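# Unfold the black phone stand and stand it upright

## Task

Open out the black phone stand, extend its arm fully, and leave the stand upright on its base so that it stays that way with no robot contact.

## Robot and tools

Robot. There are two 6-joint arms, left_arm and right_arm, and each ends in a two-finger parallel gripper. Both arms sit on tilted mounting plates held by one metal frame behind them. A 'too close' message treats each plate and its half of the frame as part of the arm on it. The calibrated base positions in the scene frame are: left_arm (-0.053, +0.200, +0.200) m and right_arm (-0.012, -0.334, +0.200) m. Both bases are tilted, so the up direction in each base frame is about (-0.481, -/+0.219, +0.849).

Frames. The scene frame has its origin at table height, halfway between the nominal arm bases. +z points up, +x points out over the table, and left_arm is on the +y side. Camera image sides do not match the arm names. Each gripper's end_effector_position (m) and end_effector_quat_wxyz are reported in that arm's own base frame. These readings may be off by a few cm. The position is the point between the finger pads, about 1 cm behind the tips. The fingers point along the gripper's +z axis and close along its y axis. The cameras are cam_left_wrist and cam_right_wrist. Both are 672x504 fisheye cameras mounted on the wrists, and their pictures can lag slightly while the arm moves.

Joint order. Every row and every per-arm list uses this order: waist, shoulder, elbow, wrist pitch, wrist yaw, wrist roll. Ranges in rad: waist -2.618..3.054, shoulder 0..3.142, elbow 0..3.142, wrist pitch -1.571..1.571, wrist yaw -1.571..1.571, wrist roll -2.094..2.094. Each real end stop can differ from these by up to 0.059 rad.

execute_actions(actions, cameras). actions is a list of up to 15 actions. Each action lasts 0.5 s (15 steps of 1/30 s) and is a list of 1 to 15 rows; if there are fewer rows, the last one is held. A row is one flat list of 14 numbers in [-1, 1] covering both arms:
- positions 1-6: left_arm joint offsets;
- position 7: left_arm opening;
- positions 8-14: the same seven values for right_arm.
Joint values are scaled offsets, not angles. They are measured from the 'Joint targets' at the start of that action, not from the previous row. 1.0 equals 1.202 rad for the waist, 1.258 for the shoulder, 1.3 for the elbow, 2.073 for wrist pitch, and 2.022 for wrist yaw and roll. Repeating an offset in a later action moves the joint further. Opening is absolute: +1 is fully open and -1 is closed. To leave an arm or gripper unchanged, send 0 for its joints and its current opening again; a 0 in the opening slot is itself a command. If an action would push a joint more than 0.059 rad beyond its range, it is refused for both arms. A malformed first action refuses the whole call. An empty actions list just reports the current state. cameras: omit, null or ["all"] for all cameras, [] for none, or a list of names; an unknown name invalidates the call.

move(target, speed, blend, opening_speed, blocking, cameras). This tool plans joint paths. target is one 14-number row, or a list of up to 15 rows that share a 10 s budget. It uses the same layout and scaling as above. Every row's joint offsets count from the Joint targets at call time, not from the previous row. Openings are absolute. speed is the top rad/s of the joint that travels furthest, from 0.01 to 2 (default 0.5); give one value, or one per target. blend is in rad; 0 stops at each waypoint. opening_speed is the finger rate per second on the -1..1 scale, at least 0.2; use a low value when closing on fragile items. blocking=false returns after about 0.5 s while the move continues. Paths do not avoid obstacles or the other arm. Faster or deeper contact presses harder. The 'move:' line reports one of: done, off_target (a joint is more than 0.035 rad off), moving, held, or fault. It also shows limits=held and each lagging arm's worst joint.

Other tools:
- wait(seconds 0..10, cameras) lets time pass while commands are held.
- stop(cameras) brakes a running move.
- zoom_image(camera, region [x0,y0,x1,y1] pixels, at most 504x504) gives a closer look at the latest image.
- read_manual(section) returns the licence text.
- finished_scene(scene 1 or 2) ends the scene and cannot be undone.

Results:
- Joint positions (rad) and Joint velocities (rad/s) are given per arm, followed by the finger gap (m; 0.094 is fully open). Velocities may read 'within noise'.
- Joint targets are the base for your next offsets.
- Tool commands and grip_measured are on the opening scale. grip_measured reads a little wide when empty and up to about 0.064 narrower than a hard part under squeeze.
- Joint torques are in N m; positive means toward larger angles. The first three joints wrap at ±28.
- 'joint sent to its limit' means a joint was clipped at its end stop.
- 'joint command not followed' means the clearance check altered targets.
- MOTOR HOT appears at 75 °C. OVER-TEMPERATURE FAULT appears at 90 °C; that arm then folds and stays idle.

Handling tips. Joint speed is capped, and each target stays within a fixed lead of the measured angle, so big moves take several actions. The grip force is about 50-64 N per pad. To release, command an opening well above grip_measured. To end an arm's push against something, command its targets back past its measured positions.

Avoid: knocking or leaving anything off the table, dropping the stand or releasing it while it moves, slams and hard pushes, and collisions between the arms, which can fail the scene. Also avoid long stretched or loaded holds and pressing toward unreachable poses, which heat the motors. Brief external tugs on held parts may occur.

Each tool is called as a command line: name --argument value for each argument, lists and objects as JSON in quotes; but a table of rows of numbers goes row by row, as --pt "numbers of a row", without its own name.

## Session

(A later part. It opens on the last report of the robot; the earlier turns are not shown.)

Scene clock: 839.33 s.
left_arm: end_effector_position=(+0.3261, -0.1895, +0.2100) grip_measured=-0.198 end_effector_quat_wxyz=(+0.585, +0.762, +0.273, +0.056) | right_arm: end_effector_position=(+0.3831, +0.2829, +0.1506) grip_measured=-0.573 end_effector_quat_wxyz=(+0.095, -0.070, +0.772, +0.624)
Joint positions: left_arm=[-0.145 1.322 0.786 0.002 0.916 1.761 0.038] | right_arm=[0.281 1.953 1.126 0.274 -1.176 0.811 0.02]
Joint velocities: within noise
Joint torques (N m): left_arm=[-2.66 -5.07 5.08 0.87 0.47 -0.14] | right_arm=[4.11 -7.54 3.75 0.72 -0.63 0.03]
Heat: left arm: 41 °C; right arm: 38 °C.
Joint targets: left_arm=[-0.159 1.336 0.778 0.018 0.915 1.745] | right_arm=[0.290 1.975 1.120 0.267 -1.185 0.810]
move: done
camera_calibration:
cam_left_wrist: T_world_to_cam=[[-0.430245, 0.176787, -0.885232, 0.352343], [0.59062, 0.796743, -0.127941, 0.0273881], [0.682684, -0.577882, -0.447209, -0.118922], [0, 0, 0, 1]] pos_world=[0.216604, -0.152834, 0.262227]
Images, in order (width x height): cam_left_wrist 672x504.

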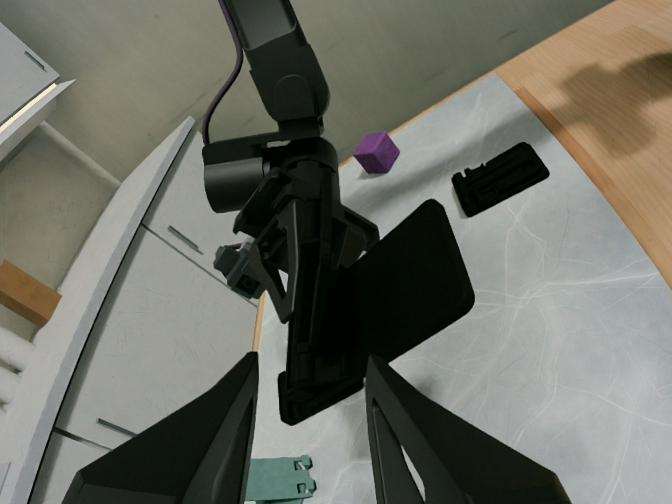

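move --target '[-0.0774,0.0787,0.0169,0.0651,-0.0356,-0.0361,-0.2,0,0,0,0,0,0,-0.8]' --speed 0.2 --cameras '["cam_left_wrist"]'

zoom_image --camera "cam_left_wrist" --region '[220, 140, 440, 420]'

Scene clock: 874.63 s.
left_arm: end_effector_position=(+0.3373, -0.2175, +0.1926) grip_measured=-0.198 end_effector_quat_wxyz=(+0.582, +0.763, +0.277, +0.045) | right_arm: end_effector_position=(+0.3831, +0.2829, +0.1506) grip_measured=-0.573 end_effector_quat_wxyz=(+0.095, -0.070, +0.772, +0.624)
Joint positions: left_arm=[-0.237 1.42 0.786 0.135 0.844 1.687 0.038] | right_arm=[0.281 1.953 1.126 0.274 -1.176 0.811 0.02]
Joint velocities: within noise
Joint torques (N m): left_arm=[-3.14 -5.3 6.8 0.96 0.44 -0.13] | right_arm=[4.11 -7.54 3.75 0.72 -0.63 0.03]
Heat: left arm: 41 °C; right arm: 37 °C.
Joint targets: left_arm=[-0.252 1.435 0.800 0.153 0.843 1.672] | right_arm=[0.290 1.975 1.120 0.267 -1.185 0.810]
move: done
camera_calibration:
cam_left_wrist: T_world_to_cam=[[-0.448609, 0.178618, -0.875698, 0.351447], [0.592581, 0.792925, -0.141837, 0.0420496], [0.669028, -0.582551, -0.461558, -0.144147], [0, 0, 0, 1]] pos_world=[0.229183, -0.18009, 0.247193]
Images, in order (width x height): cam_left_wrist 672x504.

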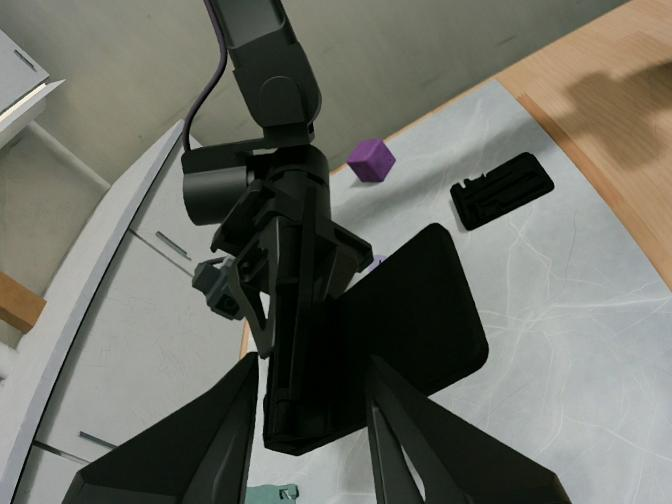

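Scaled by 1.800 from the camera's 672x504 image, which has a finer 960x720 frame.

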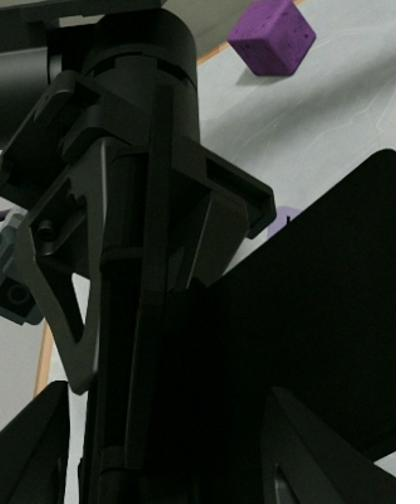

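move --target '[-0.0391,0.0183,0.0062,0.0251,-0.0198,-0.0148,-0.2,0,0,0,0,0,0,-0.8]' --speed 0.12

zoom_image --camera "cam_left_wrist" --region '[220, 200, 440, 480]'

Scene clock: 911.57 s.
left_arm: end_effector_position=(+0.3385, -0.2311, +0.1909) grip_measured=-0.198 end_effector_quat_wxyz=(+0.584, +0.763, +0.274, +0.047) | right_arm: end_effector_position=(+0.3831, +0.2829, +0.1506) grip_measured=-0.573 end_effector_quat_wxyz=(+0.095, -0.070, +0.772, +0.624)
Joint positions: left_arm=[-0.283 1.441 0.786 0.186 0.804 1.657 0.038] | right_arm=[0.281 1.953 1.126 0.274 -1.176 0.811 0.02]
Joint velocities: within noise
Joint torques (N m): left_arm=[-3.36 -5.23 7.56 1.01 0.43 -0.14] | right_arm=[4.11 -7.54 3.75 0.71 -0.63 0.03]
Heat: left arm: 40 °C; right arm: 37 °C.
Joint targets: left_arm=[-0.299 1.458 0.808 0.205 0.803 1.642] | right_arm=[0.290 1.975 1.120 0.267 -1.185 0.810]
move: done
camera_calibration:
cam_left_wrist: T_world_to_cam=[[-0.442789, 0.17769, -0.878843, 0.351392], [0.594297, 0.792094, -0.139275, 0.0506153], [0.671378, -0.583964, -0.456331, -0.155833], [0, 0, 0, 1]] pos_world=[0.230135, -0.193532, 0.244757]
cam_right_wrist: T_world_to_cam=[[0.306829, -0.254794, -0.917026, 0.087265], [-0.885083, -0.430679, -0.176477, 0.525634], [-0.349979, 0.865792, -0.357659, 0.0615386], [0, 0, 0, 1]] pos_world=[0.459991, 0.195335, 0.194796]

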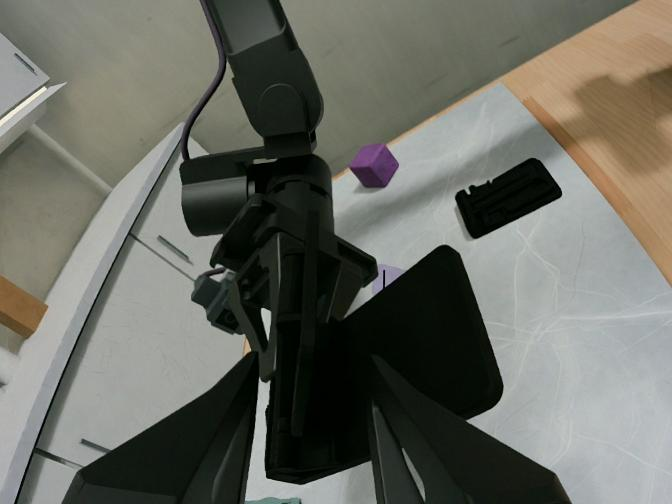

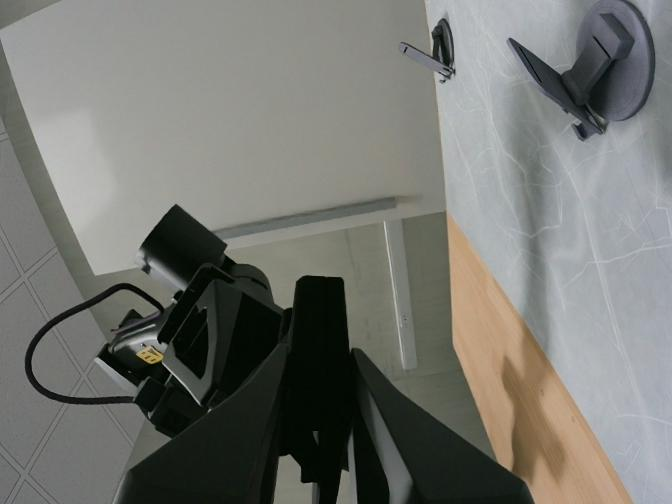

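Scaled by 1.800 from the camera's 672x504 image, which has a finer 960x720 frame.

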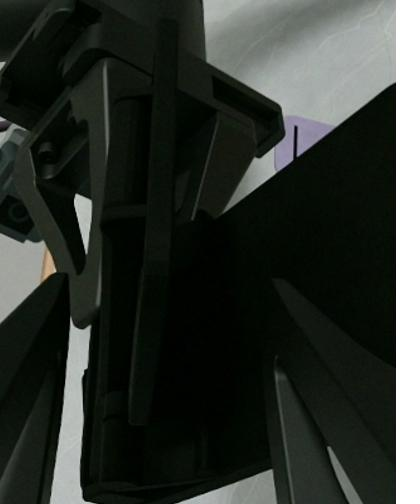

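move --target '[0.0449,0.0413,0.0269,0.0024,0.0237,0.0198,-0.2,0,0,0,0,0,0,-0.8]' --speed 0.1 --cameras '["cam_left_wrist"]'

zoom_image --camera "cam_left_wrist" --region '[220, 200, 440, 480]'

Scene clock: 944.77 s.
left_arm: end_effector_position=(+0.3565, -0.2210, +0.1878) grip_measured=-0.198 end_effector_quat_wxyz=(+0.582, +0.762, +0.279, +0.060) | right_arm: end_effector_position=(+0.3831, +0.2829, +0.1506) grip_measured=-0.573 end_effector_quat_wxyz=(+0.095, -0.070, +0.772, +0.624)
Joint positions: left_arm=[-0.243 1.492 0.821 0.192 0.815 1.684 0.038] | right_arm=[0.281 1.953 1.126 0.274 -1.176 0.811 0.02]
Joint velocities: within noise
Joint torques (N m): left_arm=[-2.17 -5.56 7.43 0.99 0.84 0.01] | right_arm=[4.11 -7.54 3.75 0.71 -0.63 0.02]
Heat: left arm: 40 °C; right arm: 37 °C.
Joint targets: left_arm=[-0.245 1.510 0.843 0.210 0.851 1.682] | right_arm=[0.290 1.975 1.120 0.267 -1.185 0.810]
move: off_target (left_arm); left_arm: the wrist yaw is farthest, 0.036 rad from its target
camera_calibration:
cam_left_wrist: T_world_to_cam=[[-0.434675, 0.175966, -0.883229, 0.352409], [0.578795, 0.805947, -0.124281, 0.0372796], [0.689966, -0.565231, -0.452174, -0.166709], [0, 0, 0, 1]] pos_world=[0.24663, -0.186286, 0.24051]
Images, in order (width x height): cam_left_wrist 672x504.

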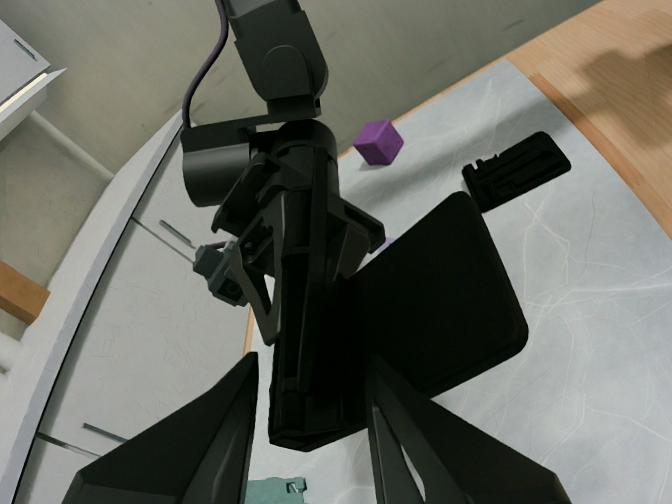

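Scaled by 1.800 from the camera's 672x504 image, which has a finer 960x720 frame.

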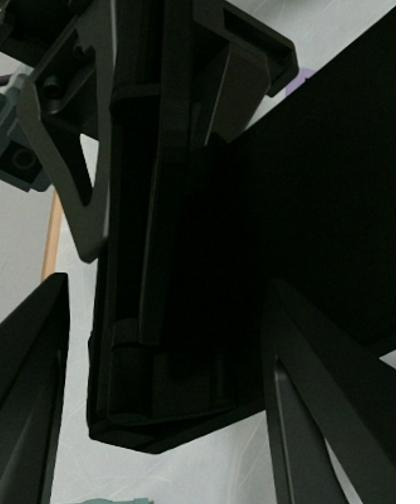

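execute_actions --actions '[]' --cameras '["cam_right_wrist","cam_left_wrist"]'

zoom_image --camera "cam_right_wrist" --region '[130, 190, 370, 430]'

Scene clock: 964.20 s.
left_arm: end_effector_position=(+0.3565, -0.2210, +0.1878) grip_measured=-0.198 end_effector_quat_wxyz=(+0.582, +0.762, +0.279, +0.060) | right_arm: end_effector_position=(+0.3831, +0.2829, +0.1506) grip_measured=-0.573 end_effector_quat_wxyz=(+0.095, -0.070, +0.772, +0.624)
Joint positions: left_arm=[-0.243 1.492 0.821 0.192 0.815 1.684 0.038] | right_arm=[0.281 1.953 1.126 0.274 -1.176 0.811 0.02]
Joint velocities: within noise
Joint torques (N m): left_arm=[-2.17 -5.56 7.43 0.98 0.85 0] | right_arm=[4.11 -7.54 3.75 0.72 -0.63 0.03]
Heat: left arm: 39 °C; right arm: 37 °C.
Joint targets: left_arm=[-0.245 1.510 0.843 0.210 0.851 1.682] | right_arm=[0.290 1.975 1.120 0.267 -1.185 0.810]
Tool commands: left_gripper/opening=-0.2 right_gripper/opening=-0.8
camera_calibration:
cam_left_wrist: T_world_to_cam=[[-0.434675, 0.175966, -0.883229, 0.352409], [0.578795, 0.805947, -0.124281, 0.0372796], [0.689966, -0.565231, -0.452174, -0.166709], [0, 0, 0, 1]] pos_world=[0.24663, -0.186286, 0.24051]
cam_right_wrist: T_world_to_cam=[[0.306829, -0.254794, -0.917026, 0.087265], [-0.885083, -0.430679, -0.176477, 0.525634], [-0.349979, 0.865792, -0.357659, 0.0615386], [0, 0, 0, 1]] pos_world=[0.459991, 0.195335, 0.194796]

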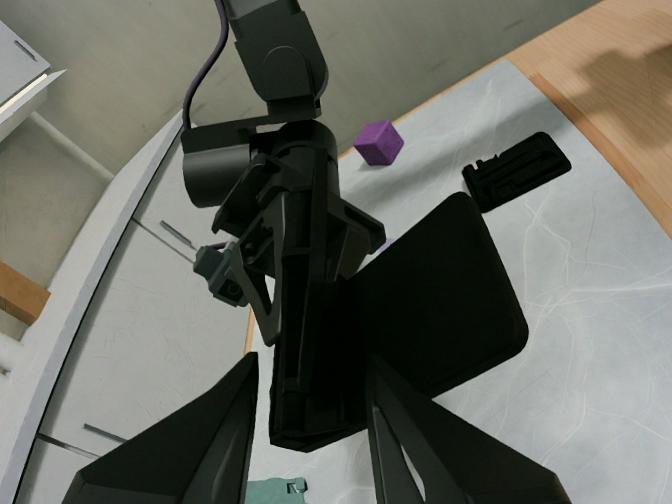

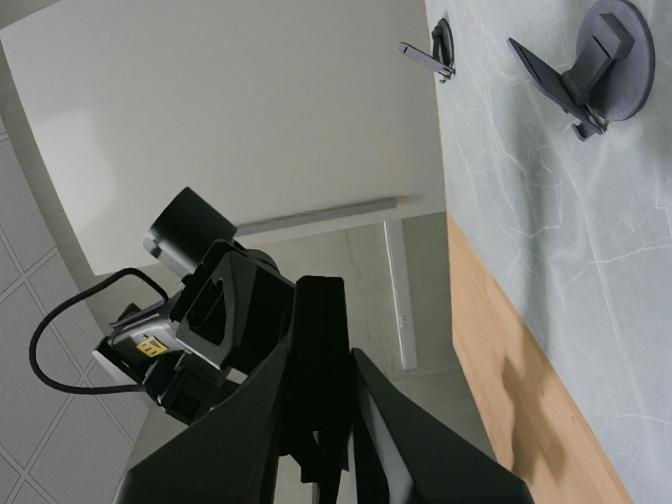

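Scaled by 2.100 from the camera's 672x504 image, which has a finer 960x720 frame.

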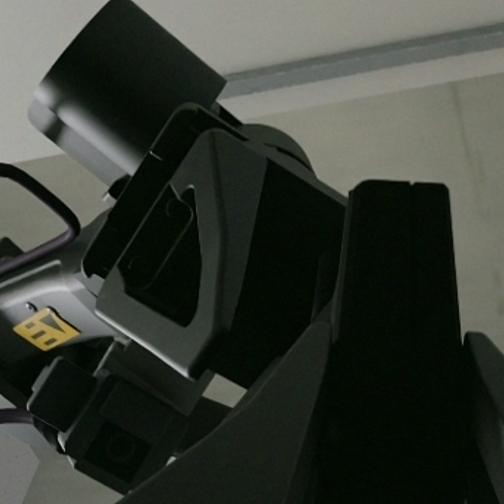

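move --target '[0.0333,-0.0159,0.0054,-0.0314,0.0282,0.0138,-0.2,0,0,0,0,0,0,-0.8]' --speed 0.1 --cameras '[]'

move --target '[0,0,0,0,0,0,-0.6,0,0,0,0,0,0,-0.8]' --opening_speed 0.3 --cameras '["cam_left_wrist"]'

zoom_image --camera "cam_left_wrist" --region '[220, 220, 440, 500]'

Scene clock: 978.80 s.
left_arm: end_effector_position=(+0.3574, -0.2119, +0.1920) grip_measured=-0.198 end_effector_quat_wxyz=(+0.589, +0.760, +0.268, +0.057) | right_arm: end_effector_position=(+0.3831, +0.2829, +0.1506) grip_measured=-0.573 end_effector_quat_wxyz=(+0.095, -0.070, +0.772, +0.624)
Joint positions: left_arm=[-0.203 1.492 0.829 0.178 0.872 1.712 0.038] | right_arm=[0.281 1.953 1.126 0.274 -1.176 0.811 0.02]
Joint velocities: within noise
Joint torques (N m): left_arm=[-2.02 -7.12 7.35 0.52 0.84 0] | right_arm=[4.11 -7.54 3.75 0.72 -0.63 0.03]
Heat: left arm: 39 °C; right arm: 37 °C.
Joint targets: left_arm=[-0.205 1.490 0.850 0.145 0.908 1.710] | right_arm=[0.290 1.975 1.120 0.267 -1.185 0.810]
move: off_target (left_arm); left_arm: the wrist yaw is farthest, 0.036 rad from its target
No camera images: "cameras" was empty.

Scene clock: 980.33 s.
left_arm: end_effector_position=(+0.3574, -0.2119, +0.1920) grip_measured=-0.598 end_effector_quat_wxyz=(+0.589, +0.760, +0.268, +0.057) | right_arm: end_effector_position=(+0.3831, +0.2829, +0.1506) grip_measured=-0.573 end_effector_quat_wxyz=(+0.095, -0.070, +0.772, +0.624)
Joint positions: left_arm=[-0.203 1.492 0.829 0.178 0.872 1.712 0.019] | right_arm=[0.281 1.953 1.126 0.274 -1.176 0.811 0.02]
Joint velocities: within noise
Joint torques (N m): left_arm=[-2 -7.1 7.34 0.51 0.86 0.01] | right_arm=[4.11 -7.54 3.75 0.72 -0.63 0.03]
Heat: left arm: 39 °C; right arm: 37 °C.
Joint targets: left_arm=[-0.205 1.490 0.850 0.145 0.908 1.710] | right_arm=[0.290 1.975 1.120 0.267 -1.185 0.810]
move: off_target (left_arm); left_arm: the wrist yaw is farthest, 0.036 rad from its target
camera_calibration:
cam_left_wrist: T_world_to_cam=[[-0.420812, 0.172535, -0.890589, 0.35066], [0.595422, 0.793204, -0.127674, 0.0219725], [0.68439, -0.584003, -0.436521, -0.165241], [0, 0, 0, 1]] pos_world=[0.247568, -0.174431, 0.242969]
Images, in order (width x height): cam_left_wrist 672x504.

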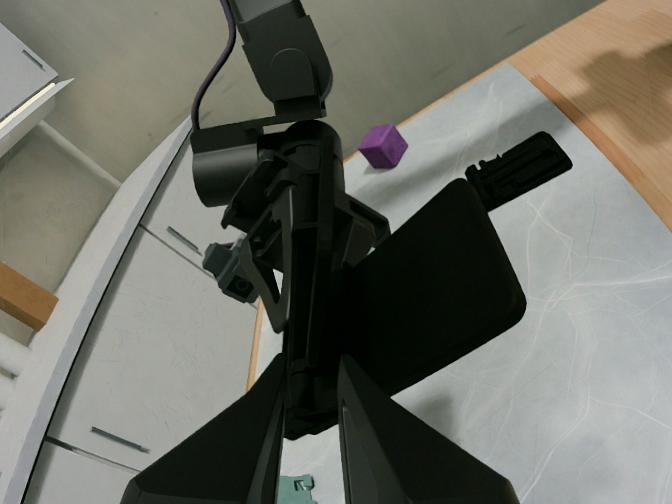

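Scaled by 1.800 from the camera's 672x504 image, which has a finer 960x720 frame.

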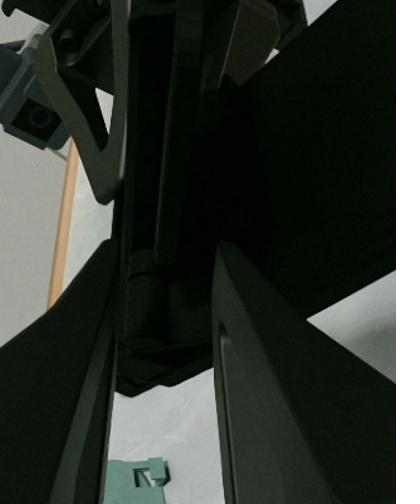

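move --target '[-0.0441,-0.0501,-0.0308,-0.0087,-0.0346,-0.0208,-0.6,0,0,0,0,0,0,-0.8]' --speed 0.08 --cameras '["cam_left_wrist"]'

zoom_image --camera "cam_left_wrist" --region '[220, 220, 440, 500]'

Scene clock: 1002.83 s.
left_arm: end_effector_position=(+0.3478, -0.2213, +0.1947) grip_measured=-0.598 end_effector_quat_wxyz=(+0.585, +0.762, +0.273, +0.050) | right_arm: end_effector_position=(+0.3831, +0.2829, +0.1506) grip_measured=-0.573 end_effector_quat_wxyz=(+0.095, -0.070, +0.772, +0.624)
Joint positions: left_arm=[-0.242 1.46 0.818 0.16 0.84 1.683 0.019] | right_arm=[0.281 1.953 1.126 0.274 -1.176 0.811 0.02]
Joint velocities: within noise
Joint torques (N m): left_arm=[-3.34 -9.35 4.67 0.53 0.45 -0.14] | right_arm=[4.12 -7.54 3.75 0.72 -0.63 0.03]
Heat: left arm: 40 °C; right arm: 37 °C.
Joint targets: left_arm=[-0.258 1.427 0.810 0.127 0.838 1.668] | right_arm=[0.290 1.975 1.120 0.267 -1.185 0.810]
move: done
camera_calibration:
cam_left_wrist: T_world_to_cam=[[-0.437403, 0.174961, -0.882081, 0.355241], [0.59367, 0.792943, -0.137106, 0.0378542], [0.675451, -0.583636, -0.450704, -0.157024], [0, 0, 0, 1]] pos_world=[0.238973, -0.183814, 0.24777]
Images, in order (width x height): cam_left_wrist 672x504.

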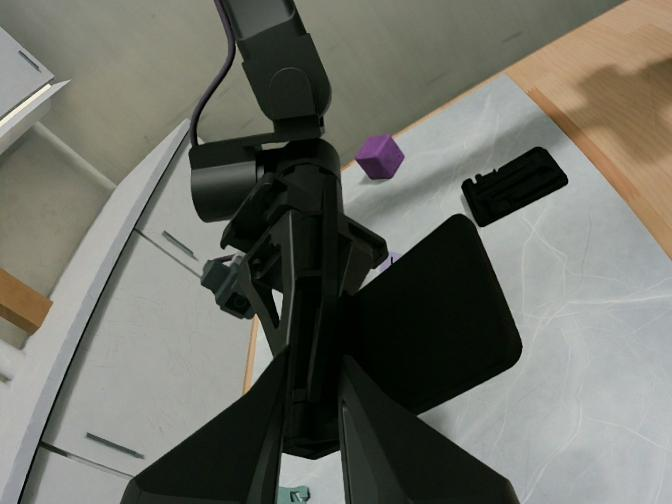

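Scaled by 1.800 from the camera's 672x504 image, which has a finer 960x720 frame.

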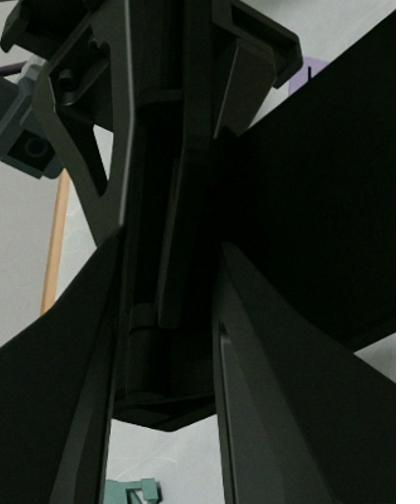

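move --target '[-0.0141,-0.0103,-0.0115,0.0294,-0.0059,0.043,-0.6,0,0,0,0,0,0,-0.8]' --speed 0.08 --cameras '["cam_left_wrist"]'

zoom_image --camera "cam_left_wrist" --region '[220, 220, 440, 500]'

Scene clock: 1023.97 s.
left_arm: end_effector_position=(+0.3433, -0.2254, +0.1948) grip_measured=-0.598 end_effector_quat_wxyz=(+0.583, +0.772, +0.240, +0.074) | right_arm: end_effector_position=(+0.3831, +0.2829, +0.1506) grip_measured=-0.573 end_effector_quat_wxyz=(+0.095, -0.070, +0.772, +0.624)
Joint positions: left_arm=[-0.258 1.447 0.804 0.17 0.827 1.756 0.019] | right_arm=[0.281 1.953 1.126 0.274 -1.176 0.811 0.02]
Joint velocities: within noise
Joint torques (N m): left_arm=[-3.41 -9.26 4.68 0.99 0.44 0] | right_arm=[4.11 -7.54 3.75 0.72 -0.63 0.03]
Heat: left arm: 40 °C; right arm: 37 °C.
Joint targets: left_arm=[-0.275 1.414 0.795 0.188 0.826 1.755] | right_arm=[0.290 1.975 1.120 0.267 -1.185 0.810]
move: done
camera_calibration:
cam_left_wrist: T_world_to_cam=[[-0.365609, 0.21538, -0.905506, 0.34309], [0.623787, 0.778749, -0.0666308, 0.0165426], [0.690812, -0.589203, -0.419069, -0.169052], [0, 0, 0, 1]] pos_world=[0.231901, -0.186384, 0.240928]
Images, in order (width x height): cam_left_wrist 672x504.

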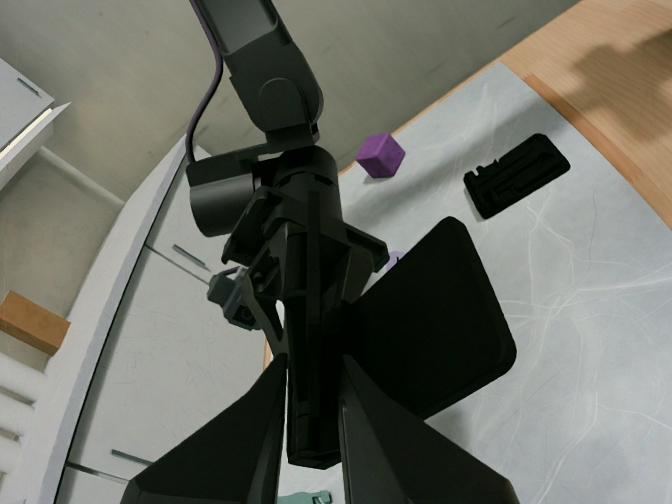

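Scaled by 1.800 from the camera's 672x504 image, which has a finer 960x720 frame.

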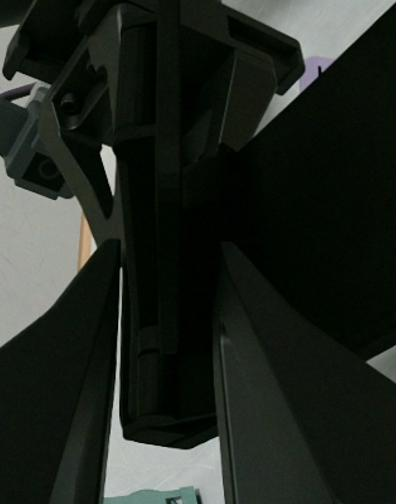

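move --target '[0,0,0,0,0,-0.02,-0.88,0,0,0,0,0,0,-0.8]' --opening_speed 0.2 --speed 0.1

zoom_image --camera "cam_left_wrist" --region '[220, 220, 440, 500]'

Scene clock: 1035.23 s.
left_arm: end_effector_position=(+0.3433, -0.2254, +0.1948) grip_measured=-0.877 end_effector_quat_wxyz=(+0.584, +0.769, +0.251, +0.066) | right_arm: end_effector_position=(+0.3831, +0.2829, +0.1506) grip_measured=-0.573 end_effector_quat_wxyz=(+0.095, -0.070, +0.772, +0.624)
Joint positions: left_arm=[-0.258 1.447 0.804 0.17 0.827 1.727 0.006] | right_arm=[0.281 1.953 1.126 0.274 -1.176 0.811 0.02]
Joint velocities: within noise
Joint torques (N m): left_arm=[-3.43 -9.26 4.67 0.98 0.44 -0.12] | right_arm=[4.11 -7.54 3.75 0.72 -0.63 0.02]
Heat: left arm: 40 °C; right arm: 37 °C.
Joint targets: left_arm=[-0.275 1.414 0.795 0.188 0.826 1.715] | right_arm=[0.290 1.975 1.120 0.267 -1.185 0.810]
move: done
camera_calibration:
cam_left_wrist: T_world_to_cam=[[-0.390241, 0.201618, -0.898366, 0.347054], [0.61478, 0.783404, -0.0912372, 0.0254757], [0.685388, -0.587902, -0.429667, -0.164833], [0, 0, 0, 1]] pos_world=[0.232747, -0.186836, 0.243282]
cam_right_wrist: T_world_to_cam=[[0.306829, -0.254794, -0.917026, 0.087265], [-0.885083, -0.430679, -0.176477, 0.525634], [-0.349979, 0.865792, -0.357659, 0.0615386], [0, 0, 0, 1]] pos_world=[0.459991, 0.195335, 0.194796]

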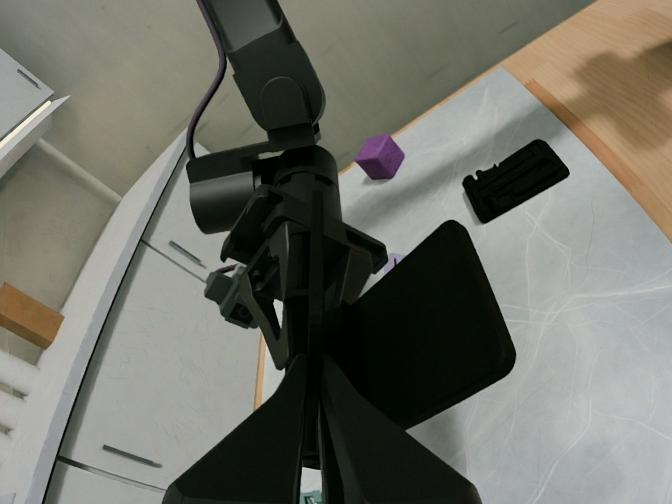

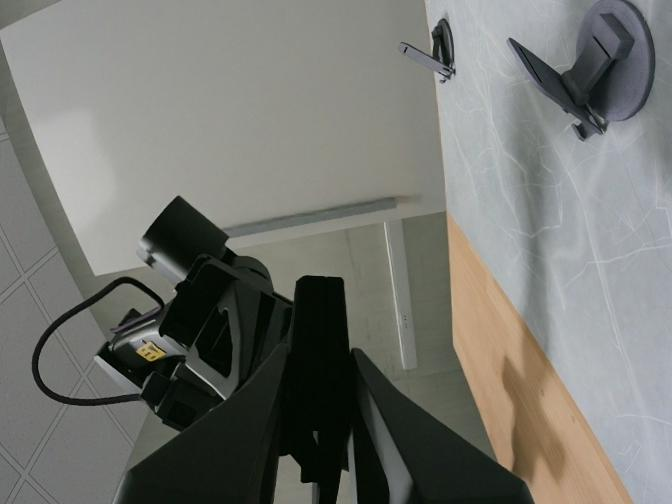

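Scaled by 1.800 from the camera's 672x504 image, which has a finer 960x720 frame.

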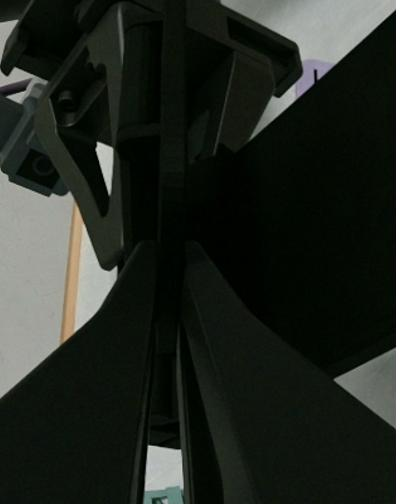

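move --target '[0,0,0,0,0,0,-1,0,0,0,0,0,0,-0.8]' --opening_speed 0.2 --cameras '["cam_left_wrist"]'

zoom_image --camera "cam_left_wrist" --region '[220, 220, 440, 500]'

Scene clock: 1040.10 s.
left_arm: end_effector_position=(+0.3430, -0.2254, +0.1941) grip_measured=-0.917 end_effector_quat_wxyz=(+0.584, +0.768, +0.254, +0.063) | right_arm: end_effector_position=(+0.3831, +0.2829, +0.1506) grip_measured=-0.573 end_effector_quat_wxyz=(+0.096, -0.073, +0.772, +0.624)
Joint positions: left_arm=[-0.258 1.447 0.803 0.17 0.827 1.72 0.004] | right_arm=[0.281 1.953 1.126 0.274 -1.176 0.805 0.02]
Joint velocities: within noise
Joint torques (N m): left_arm=[-3.41 -9.25 4.81 0.98 0.45 -0.07] | right_arm=[4.11 -7.54 3.75 0.72 -0.63 0.02]
Heat: left arm: 40 °C; right arm: 37 °C.
Joint targets: left_arm=[-0.275 1.414 0.795 0.188 0.826 1.715] | right_arm=[0.290 1.975 1.120 0.267 -1.185 0.810]
move: done
camera_calibration:
cam_left_wrist: T_world_to_cam=[[-0.398001, 0.198325, -0.895691, 0.347777], [0.612155, 0.784606, -0.0982832, 0.0280715], [0.683273, -0.587418, -0.433679, -0.163252], [0, 0, 0, 1]] pos_world=[0.232777, -0.186895, 0.243461]
Images, in order (width x height): cam_left_wrist 672x504.

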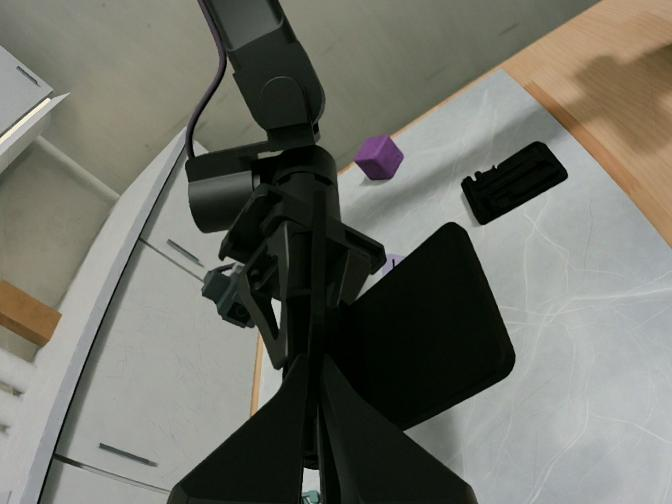

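Scaled by 1.800 from the camera's 672x504 image, which has a finer 960x720 frame.

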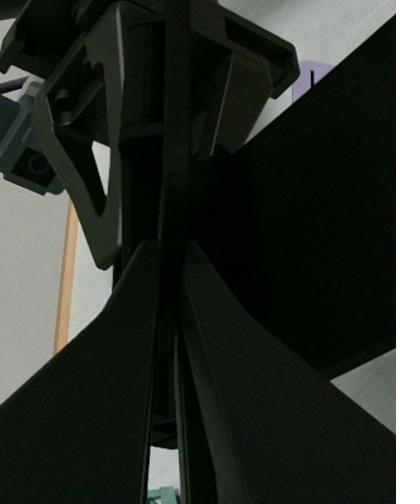

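move --target '[0,0,0,0,0,0,-1,0,0,0,0,0,0,0]' --opening_speed 0.3

Scene clock: 1081.43 s.
left_arm: end_effector_position=(+0.3445, -0.2242, +0.1928) grip_measured=-0.917 end_effector_quat_wxyz=(+0.582, +0.769, +0.257, +0.068) | right_arm: end_effector_position=(+0.3831, +0.2829, +0.1506) grip_measured=-0.002 end_effector_quat_wxyz=(+0.094, -0.069, +0.772, +0.625)
Joint positions: left_arm=[-0.258 1.447 0.801 0.17 0.815 1.723 0.004] | right_arm=[0.281 1.953 1.126 0.274 -1.176 0.814 0.047]
Joint velocities: within noise
Joint torques (N m): left_arm=[-3.41 -9.25 4.86 0.98 0.56 -0.07] | right_arm=[4.11 -7.54 3.77 0.72 -0.63 -0.01]
Heat: left arm: 40 °C; right arm: 37 °C.
Joint targets: left_arm=[-0.275 1.414 0.795 0.188 0.826 1.715] | right_arm=[0.290 1.975 1.120 0.267 -1.185 0.810]
move: done
camera_calibration:
cam_left_wrist: T_world_to_cam=[[-0.397661, 0.200668, -0.89532, 0.347266], [0.604555, 0.791331, -0.0911549, 0.0288825], [0.690202, -0.577519, -0.435997, -0.163894], [0, 0, 0, 1]] pos_world=[0.233753, -0.187193, 0.24209]
cam_right_wrist: T_world_to_cam=[[0.303919, -0.25482, -0.917987, 0.0885319], [-0.885875, -0.430098, -0.173898, 0.525385], [-0.350512, 0.866073, -0.356454, 0.0614819], [0, 0, 0, 1]] pos_world=[0.460069, 0.195279, 0.19455]

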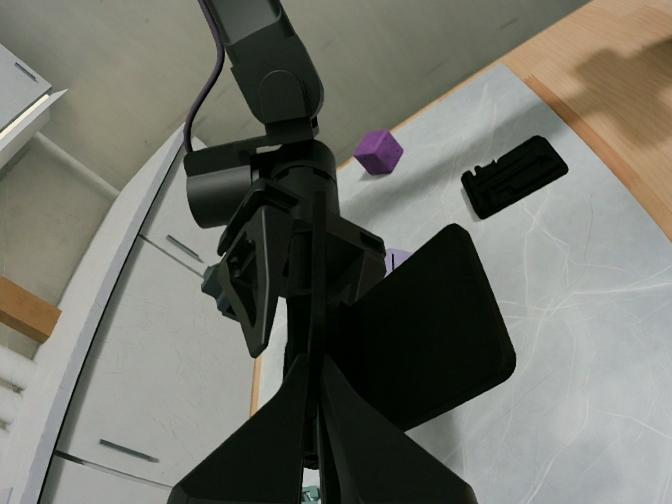

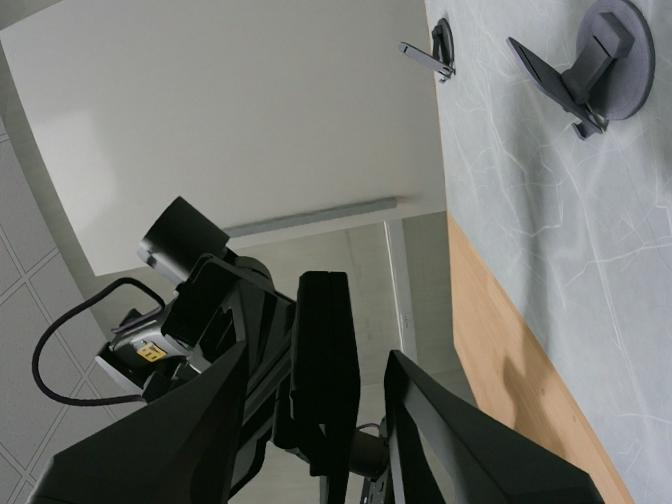

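move --target '[0,0,0,0,0,0,-1,-0.1556,-0.1153,0.0077,-0.1915,-0.0618,-0.1583,0]' --speed 0.25

Scene clock: 1089.50 s.
left_arm: end_effector_position=(+0.3445, -0.2242, +0.1928) grip_measured=-0.917 end_effector_quat_wxyz=(+0.582, +0.769, +0.257, +0.068) | right_arm: end_effector_position=(+0.3776, +0.2131, +0.1625) grip_measured=-0.002 end_effector_quat_wxyz=(+0.105, -0.061, +0.776, +0.619)
Joint positions: left_arm=[-0.258 1.447 0.801 0.17 0.815 1.723 0.004] | right_arm=[0.106 1.858 1.126 -0.105 -1.282 0.507 0.047]
Joint velocities: within noise
Joint torques (N m): left_arm=[-3.41 -9.26 4.86 0.98 0.57 -0.07] | right_arm=[2.28 -10.97 4.51 0.21 -0.95 -0.14]
Heat: left arm: 40 °C; right arm: 37 °C.
Joint targets: left_arm=[-0.275 1.414 0.795 0.188 0.826 1.715] | right_arm=[0.103 1.830 1.130 -0.130 -1.310 0.490]
move: done
camera_calibration:
cam_left_wrist: T_world_to_cam=[[-0.397661, 0.200668, -0.89532, 0.347266], [0.604555, 0.791331, -0.0911549, 0.0288825], [0.690202, -0.577519, -0.435997, -0.163894], [0, 0, 0, 1]] pos_world=[0.233753, -0.187193, 0.24209]
cam_right_wrist: T_world_to_cam=[[0.303652, -0.272975, -0.912842, 0.0864687], [-0.896519, -0.406219, -0.176747, 0.491929], [-0.322567, 0.87205, -0.368076, 0.11432], [0, 0, 0, 1]] pos_world=[0.451643, 0.123742, 0.207958]

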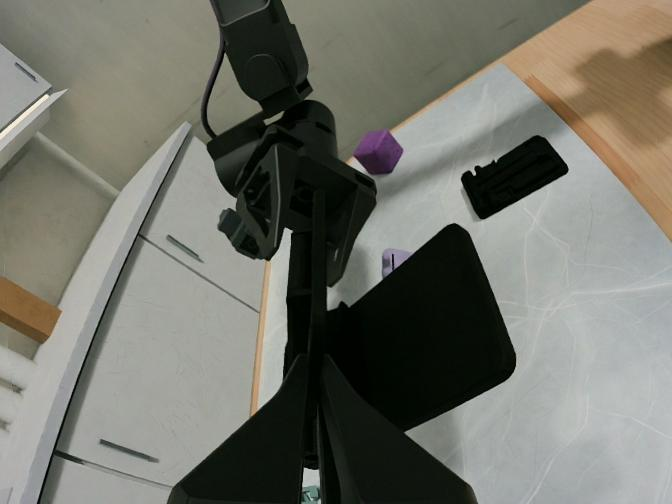

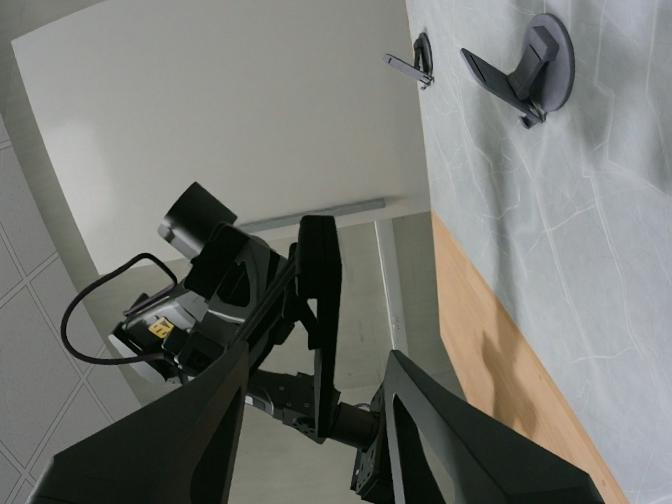

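zoom_image --camera "cam_right_wrist" --region '[230, 200, 470, 460]'

Scaled by 1.938 from the camera's 672x504 image, which has a finer 960x720 frame.

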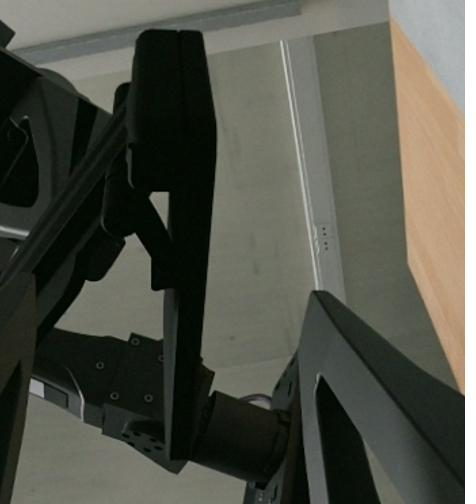

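move --target '[0,0,0,0,0,0,-1,0.0391,-0.1542,-0.3231,0.1558,0.0124,0.044,-0.3]' --speed 0.25

zoom_image --camera "cam_right_wrist" --region '[200, 100, 440, 400]'

Scene clock: 1116.43 s.
left_arm: end_effector_position=(+0.3445, -0.2242, +0.1928) grip_measured=-0.917 end_effector_quat_wxyz=(+0.582, +0.769, +0.257, +0.068) | right_arm: end_effector_position=(+0.2966, +0.2123, +0.1325) grip_measured=-0.298 end_effector_quat_wxyz=(+0.097, -0.060, +0.772, +0.625)
Joint positions: left_arm=[-0.258 1.447 0.801 0.17 0.815 1.723 0.004] | right_arm=[0.131 1.662 0.714 0.168 -1.282 0.581 0.033]
Joint velocities: within noise
Joint torques (N m): left_arm=[-3.41 -9.25 4.86 0.99 0.57 -0.06] | right_arm=[3.45 -8.64 2.63 0.74 -0.63 0.01]
Heat: left arm: 40 °C; right arm: 42 °C.
Joint targets: left_arm=[-0.275 1.414 0.795 0.188 0.826 1.715] | right_arm=[0.150 1.636 0.710 0.193 -1.285 0.579]
move: done
camera_calibration:
cam_left_wrist: T_world_to_cam=[[-0.397661, 0.200668, -0.89532, 0.347266], [0.604555, 0.791331, -0.0911549, 0.0288825], [0.690202, -0.577519, -0.435997, -0.163894], [0, 0, 0, 1]] pos_world=[0.233753, -0.187193, 0.24209]
cam_right_wrist: T_world_to_cam=[[0.293386, -0.258323, -0.920431, 0.0843741], [-0.895094, -0.412372, -0.169576, 0.413704], [-0.335755, 0.873624, -0.352207, 0.0792825], [0, 0, 0, 1]] pos_world=[0.372169, 0.123133, 0.175739]

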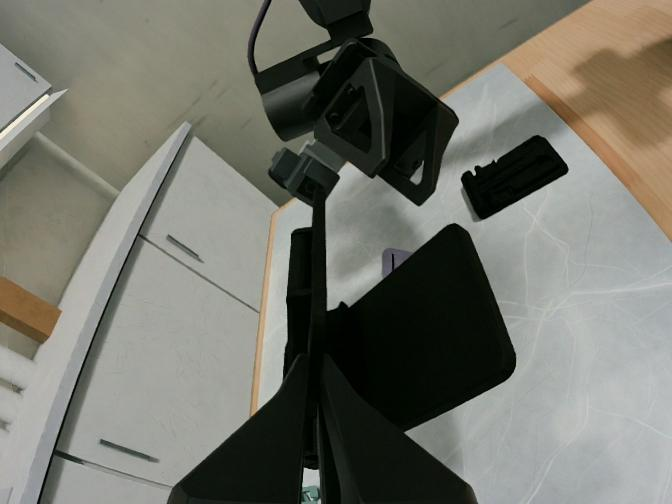

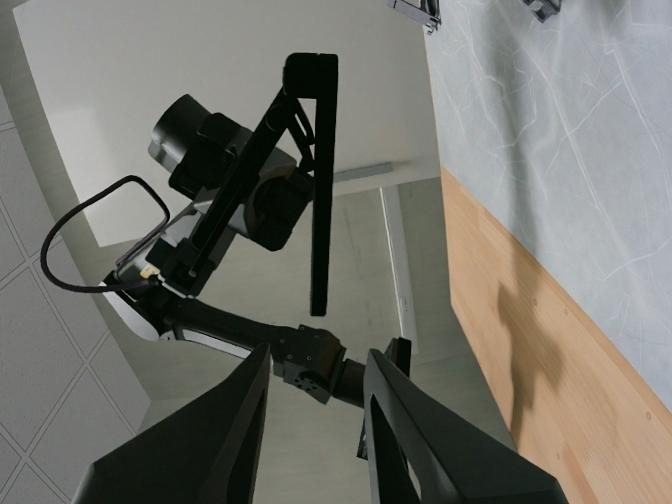

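Scaled by 1.680 from the camera's 672x504 image, which has a finer 960x720 frame.

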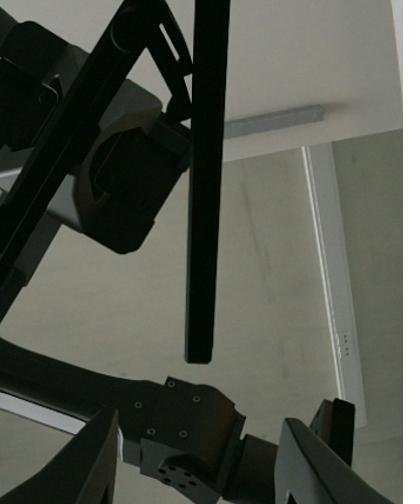

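move --target '[0,0,0,0,0,0,-1,0.1057,0.1049,-0.0238,0.1602,0.0628,0.0935,-0.3]' --speed 0.2

zoom_image --camera "cam_right_wrist" --region '[200, 150, 440, 450]'

Scene clock: 1153.23 s.
left_arm: end_effector_position=(+0.3445, -0.2242, +0.1928) grip_measured=-0.917 end_effector_quat_wxyz=(+0.582, +0.769, +0.257, +0.068) | right_arm: end_effector_position=(+0.3036, +0.2503, +0.1183) grip_measured=-0.298 end_effector_quat_wxyz=(+0.115, -0.071, +0.775, +0.617)
Joint positions: left_arm=[-0.258 1.447 0.801 0.17 0.815 1.723 0.004] | right_arm=[0.258 1.748 0.685 0.499 -1.162 0.771 0.033]
Joint velocities: within noise
Joint torques (N m): left_arm=[-3.41 -9.25 4.85 0.98 0.57 -0.07] | right_arm=[4.05 -5.41 2.37 1 -0.5 0.01]
Heat: left arm: 40 °C; right arm: 39 °C.
Joint targets: left_arm=[-0.275 1.414 0.795 0.188 0.826 1.715] | right_arm=[0.277 1.768 0.679 0.525 -1.158 0.768]
move: done
camera_calibration:
cam_left_wrist: T_world_to_cam=[[-0.397661, 0.200668, -0.89532, 0.347266], [0.604555, 0.791331, -0.0911549, 0.0288825], [0.690202, -0.577519, -0.435997, -0.163894], [0, 0, 0, 1]] pos_world=[0.233753, -0.187193, 0.24209]
cam_right_wrist: T_world_to_cam=[[0.328945, -0.27456, -0.903555, 0.0703609], [-0.89018, -0.409545, -0.199629, 0.434539], [-0.315237, 0.869994, -0.379126, 0.0412842], [0, 0, 0, 1]] pos_world=[0.376688, 0.161365, 0.165974]

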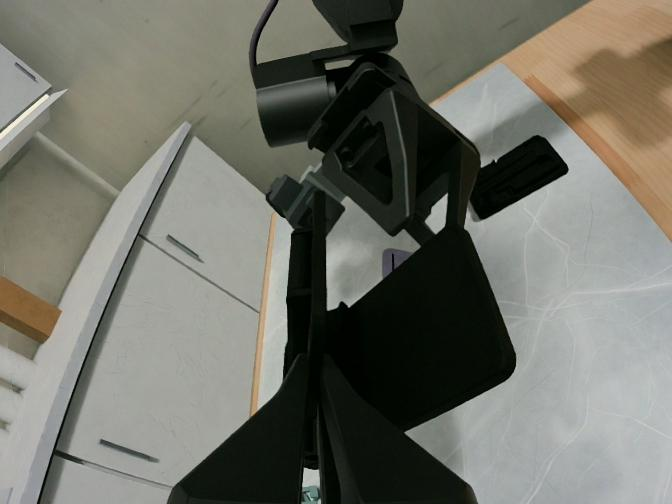

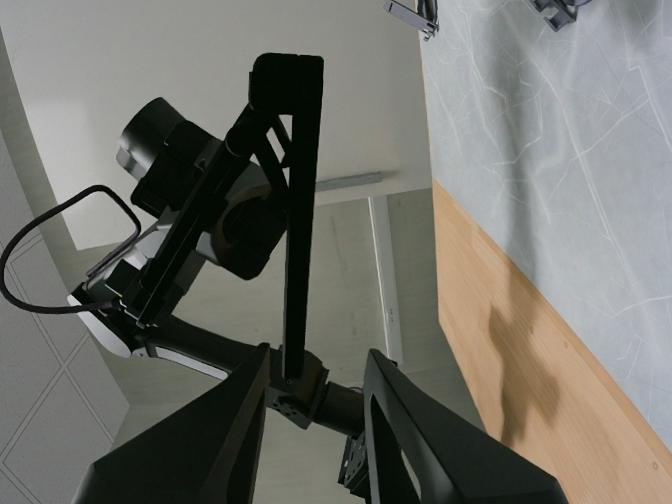

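Scaled by 1.680 from the camera's 672x504 image, which has a finer 960x720 frame.

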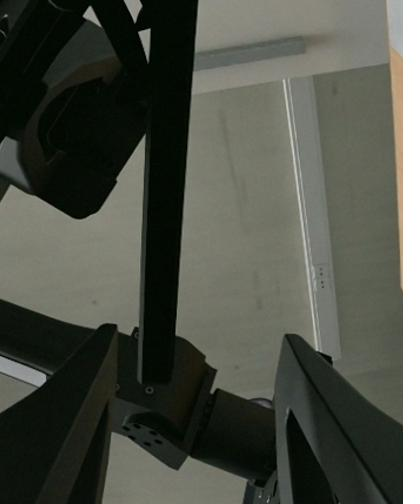

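move --target '[0,0,0,0,0,0,-1,0.0965,0.06,0.0331,0.0786,0.046,0.0579,-0.3]' --speed 0.12

zoom_image --camera "cam_right_wrist" --region '[200, 150, 440, 450]'

Scene clock: 1176.90 s.
left_arm: end_effector_position=(+0.3445, -0.2242, +0.1928) grip_measured=-0.917 end_effector_quat_wxyz=(+0.582, +0.769, +0.257, +0.068) | right_arm: end_effector_position=(+0.3040, +0.2872, +0.1118) grip_measured=-0.298 end_effector_quat_wxyz=(+0.114, -0.074, +0.775, +0.617)
Joint positions: left_arm=[-0.258 1.447 0.801 0.17 0.815 1.723 0.004] | right_arm=[0.372 1.823 0.707 0.66 -1.069 0.888 0.033]
Joint velocities: within noise
Joint torques (N m): left_arm=[-3.41 -9.26 4.85 0.98 0.57 -0.07] | right_arm=[4.66 -5.52 4.26 1.16 -0.45 0]
Heat: left arm: 41 °C; right arm: 35 °C.
Joint targets: left_arm=[-0.275 1.414 0.795 0.188 0.826 1.715] | right_arm=[0.393 1.844 0.722 0.688 -1.065 0.885]
move: done
camera_calibration:
cam_left_wrist: T_world_to_cam=[[-0.397661, 0.200668, -0.89532, 0.347266], [0.604555, 0.791331, -0.0911549, 0.0288825], [0.690202, -0.577519, -0.435997, -0.163894], [0, 0, 0, 1]] pos_world=[0.233753, -0.187193, 0.24209]
cam_right_wrist: T_world_to_cam=[[0.333249, -0.272239, -0.90268, 0.0723782], [-0.886779, -0.415714, -0.202004, 0.449668], [-0.320264, 0.867795, -0.379951, 0.00910422], [0, 0, 0, 1]] pos_world=[0.377552, 0.198737, 0.159628]

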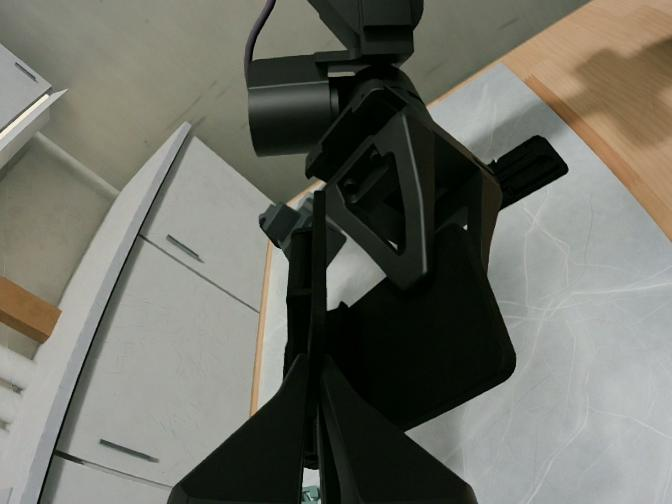

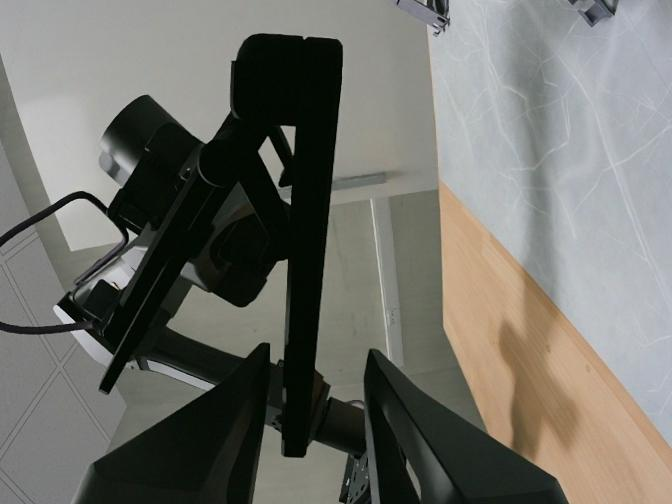

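Scaled by 1.680 from the camera's 672x504 image, which has a finer 960x720 frame.

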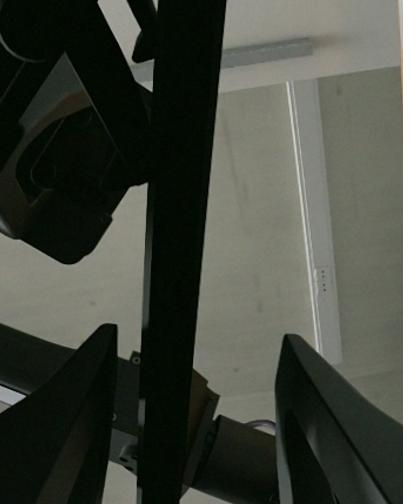

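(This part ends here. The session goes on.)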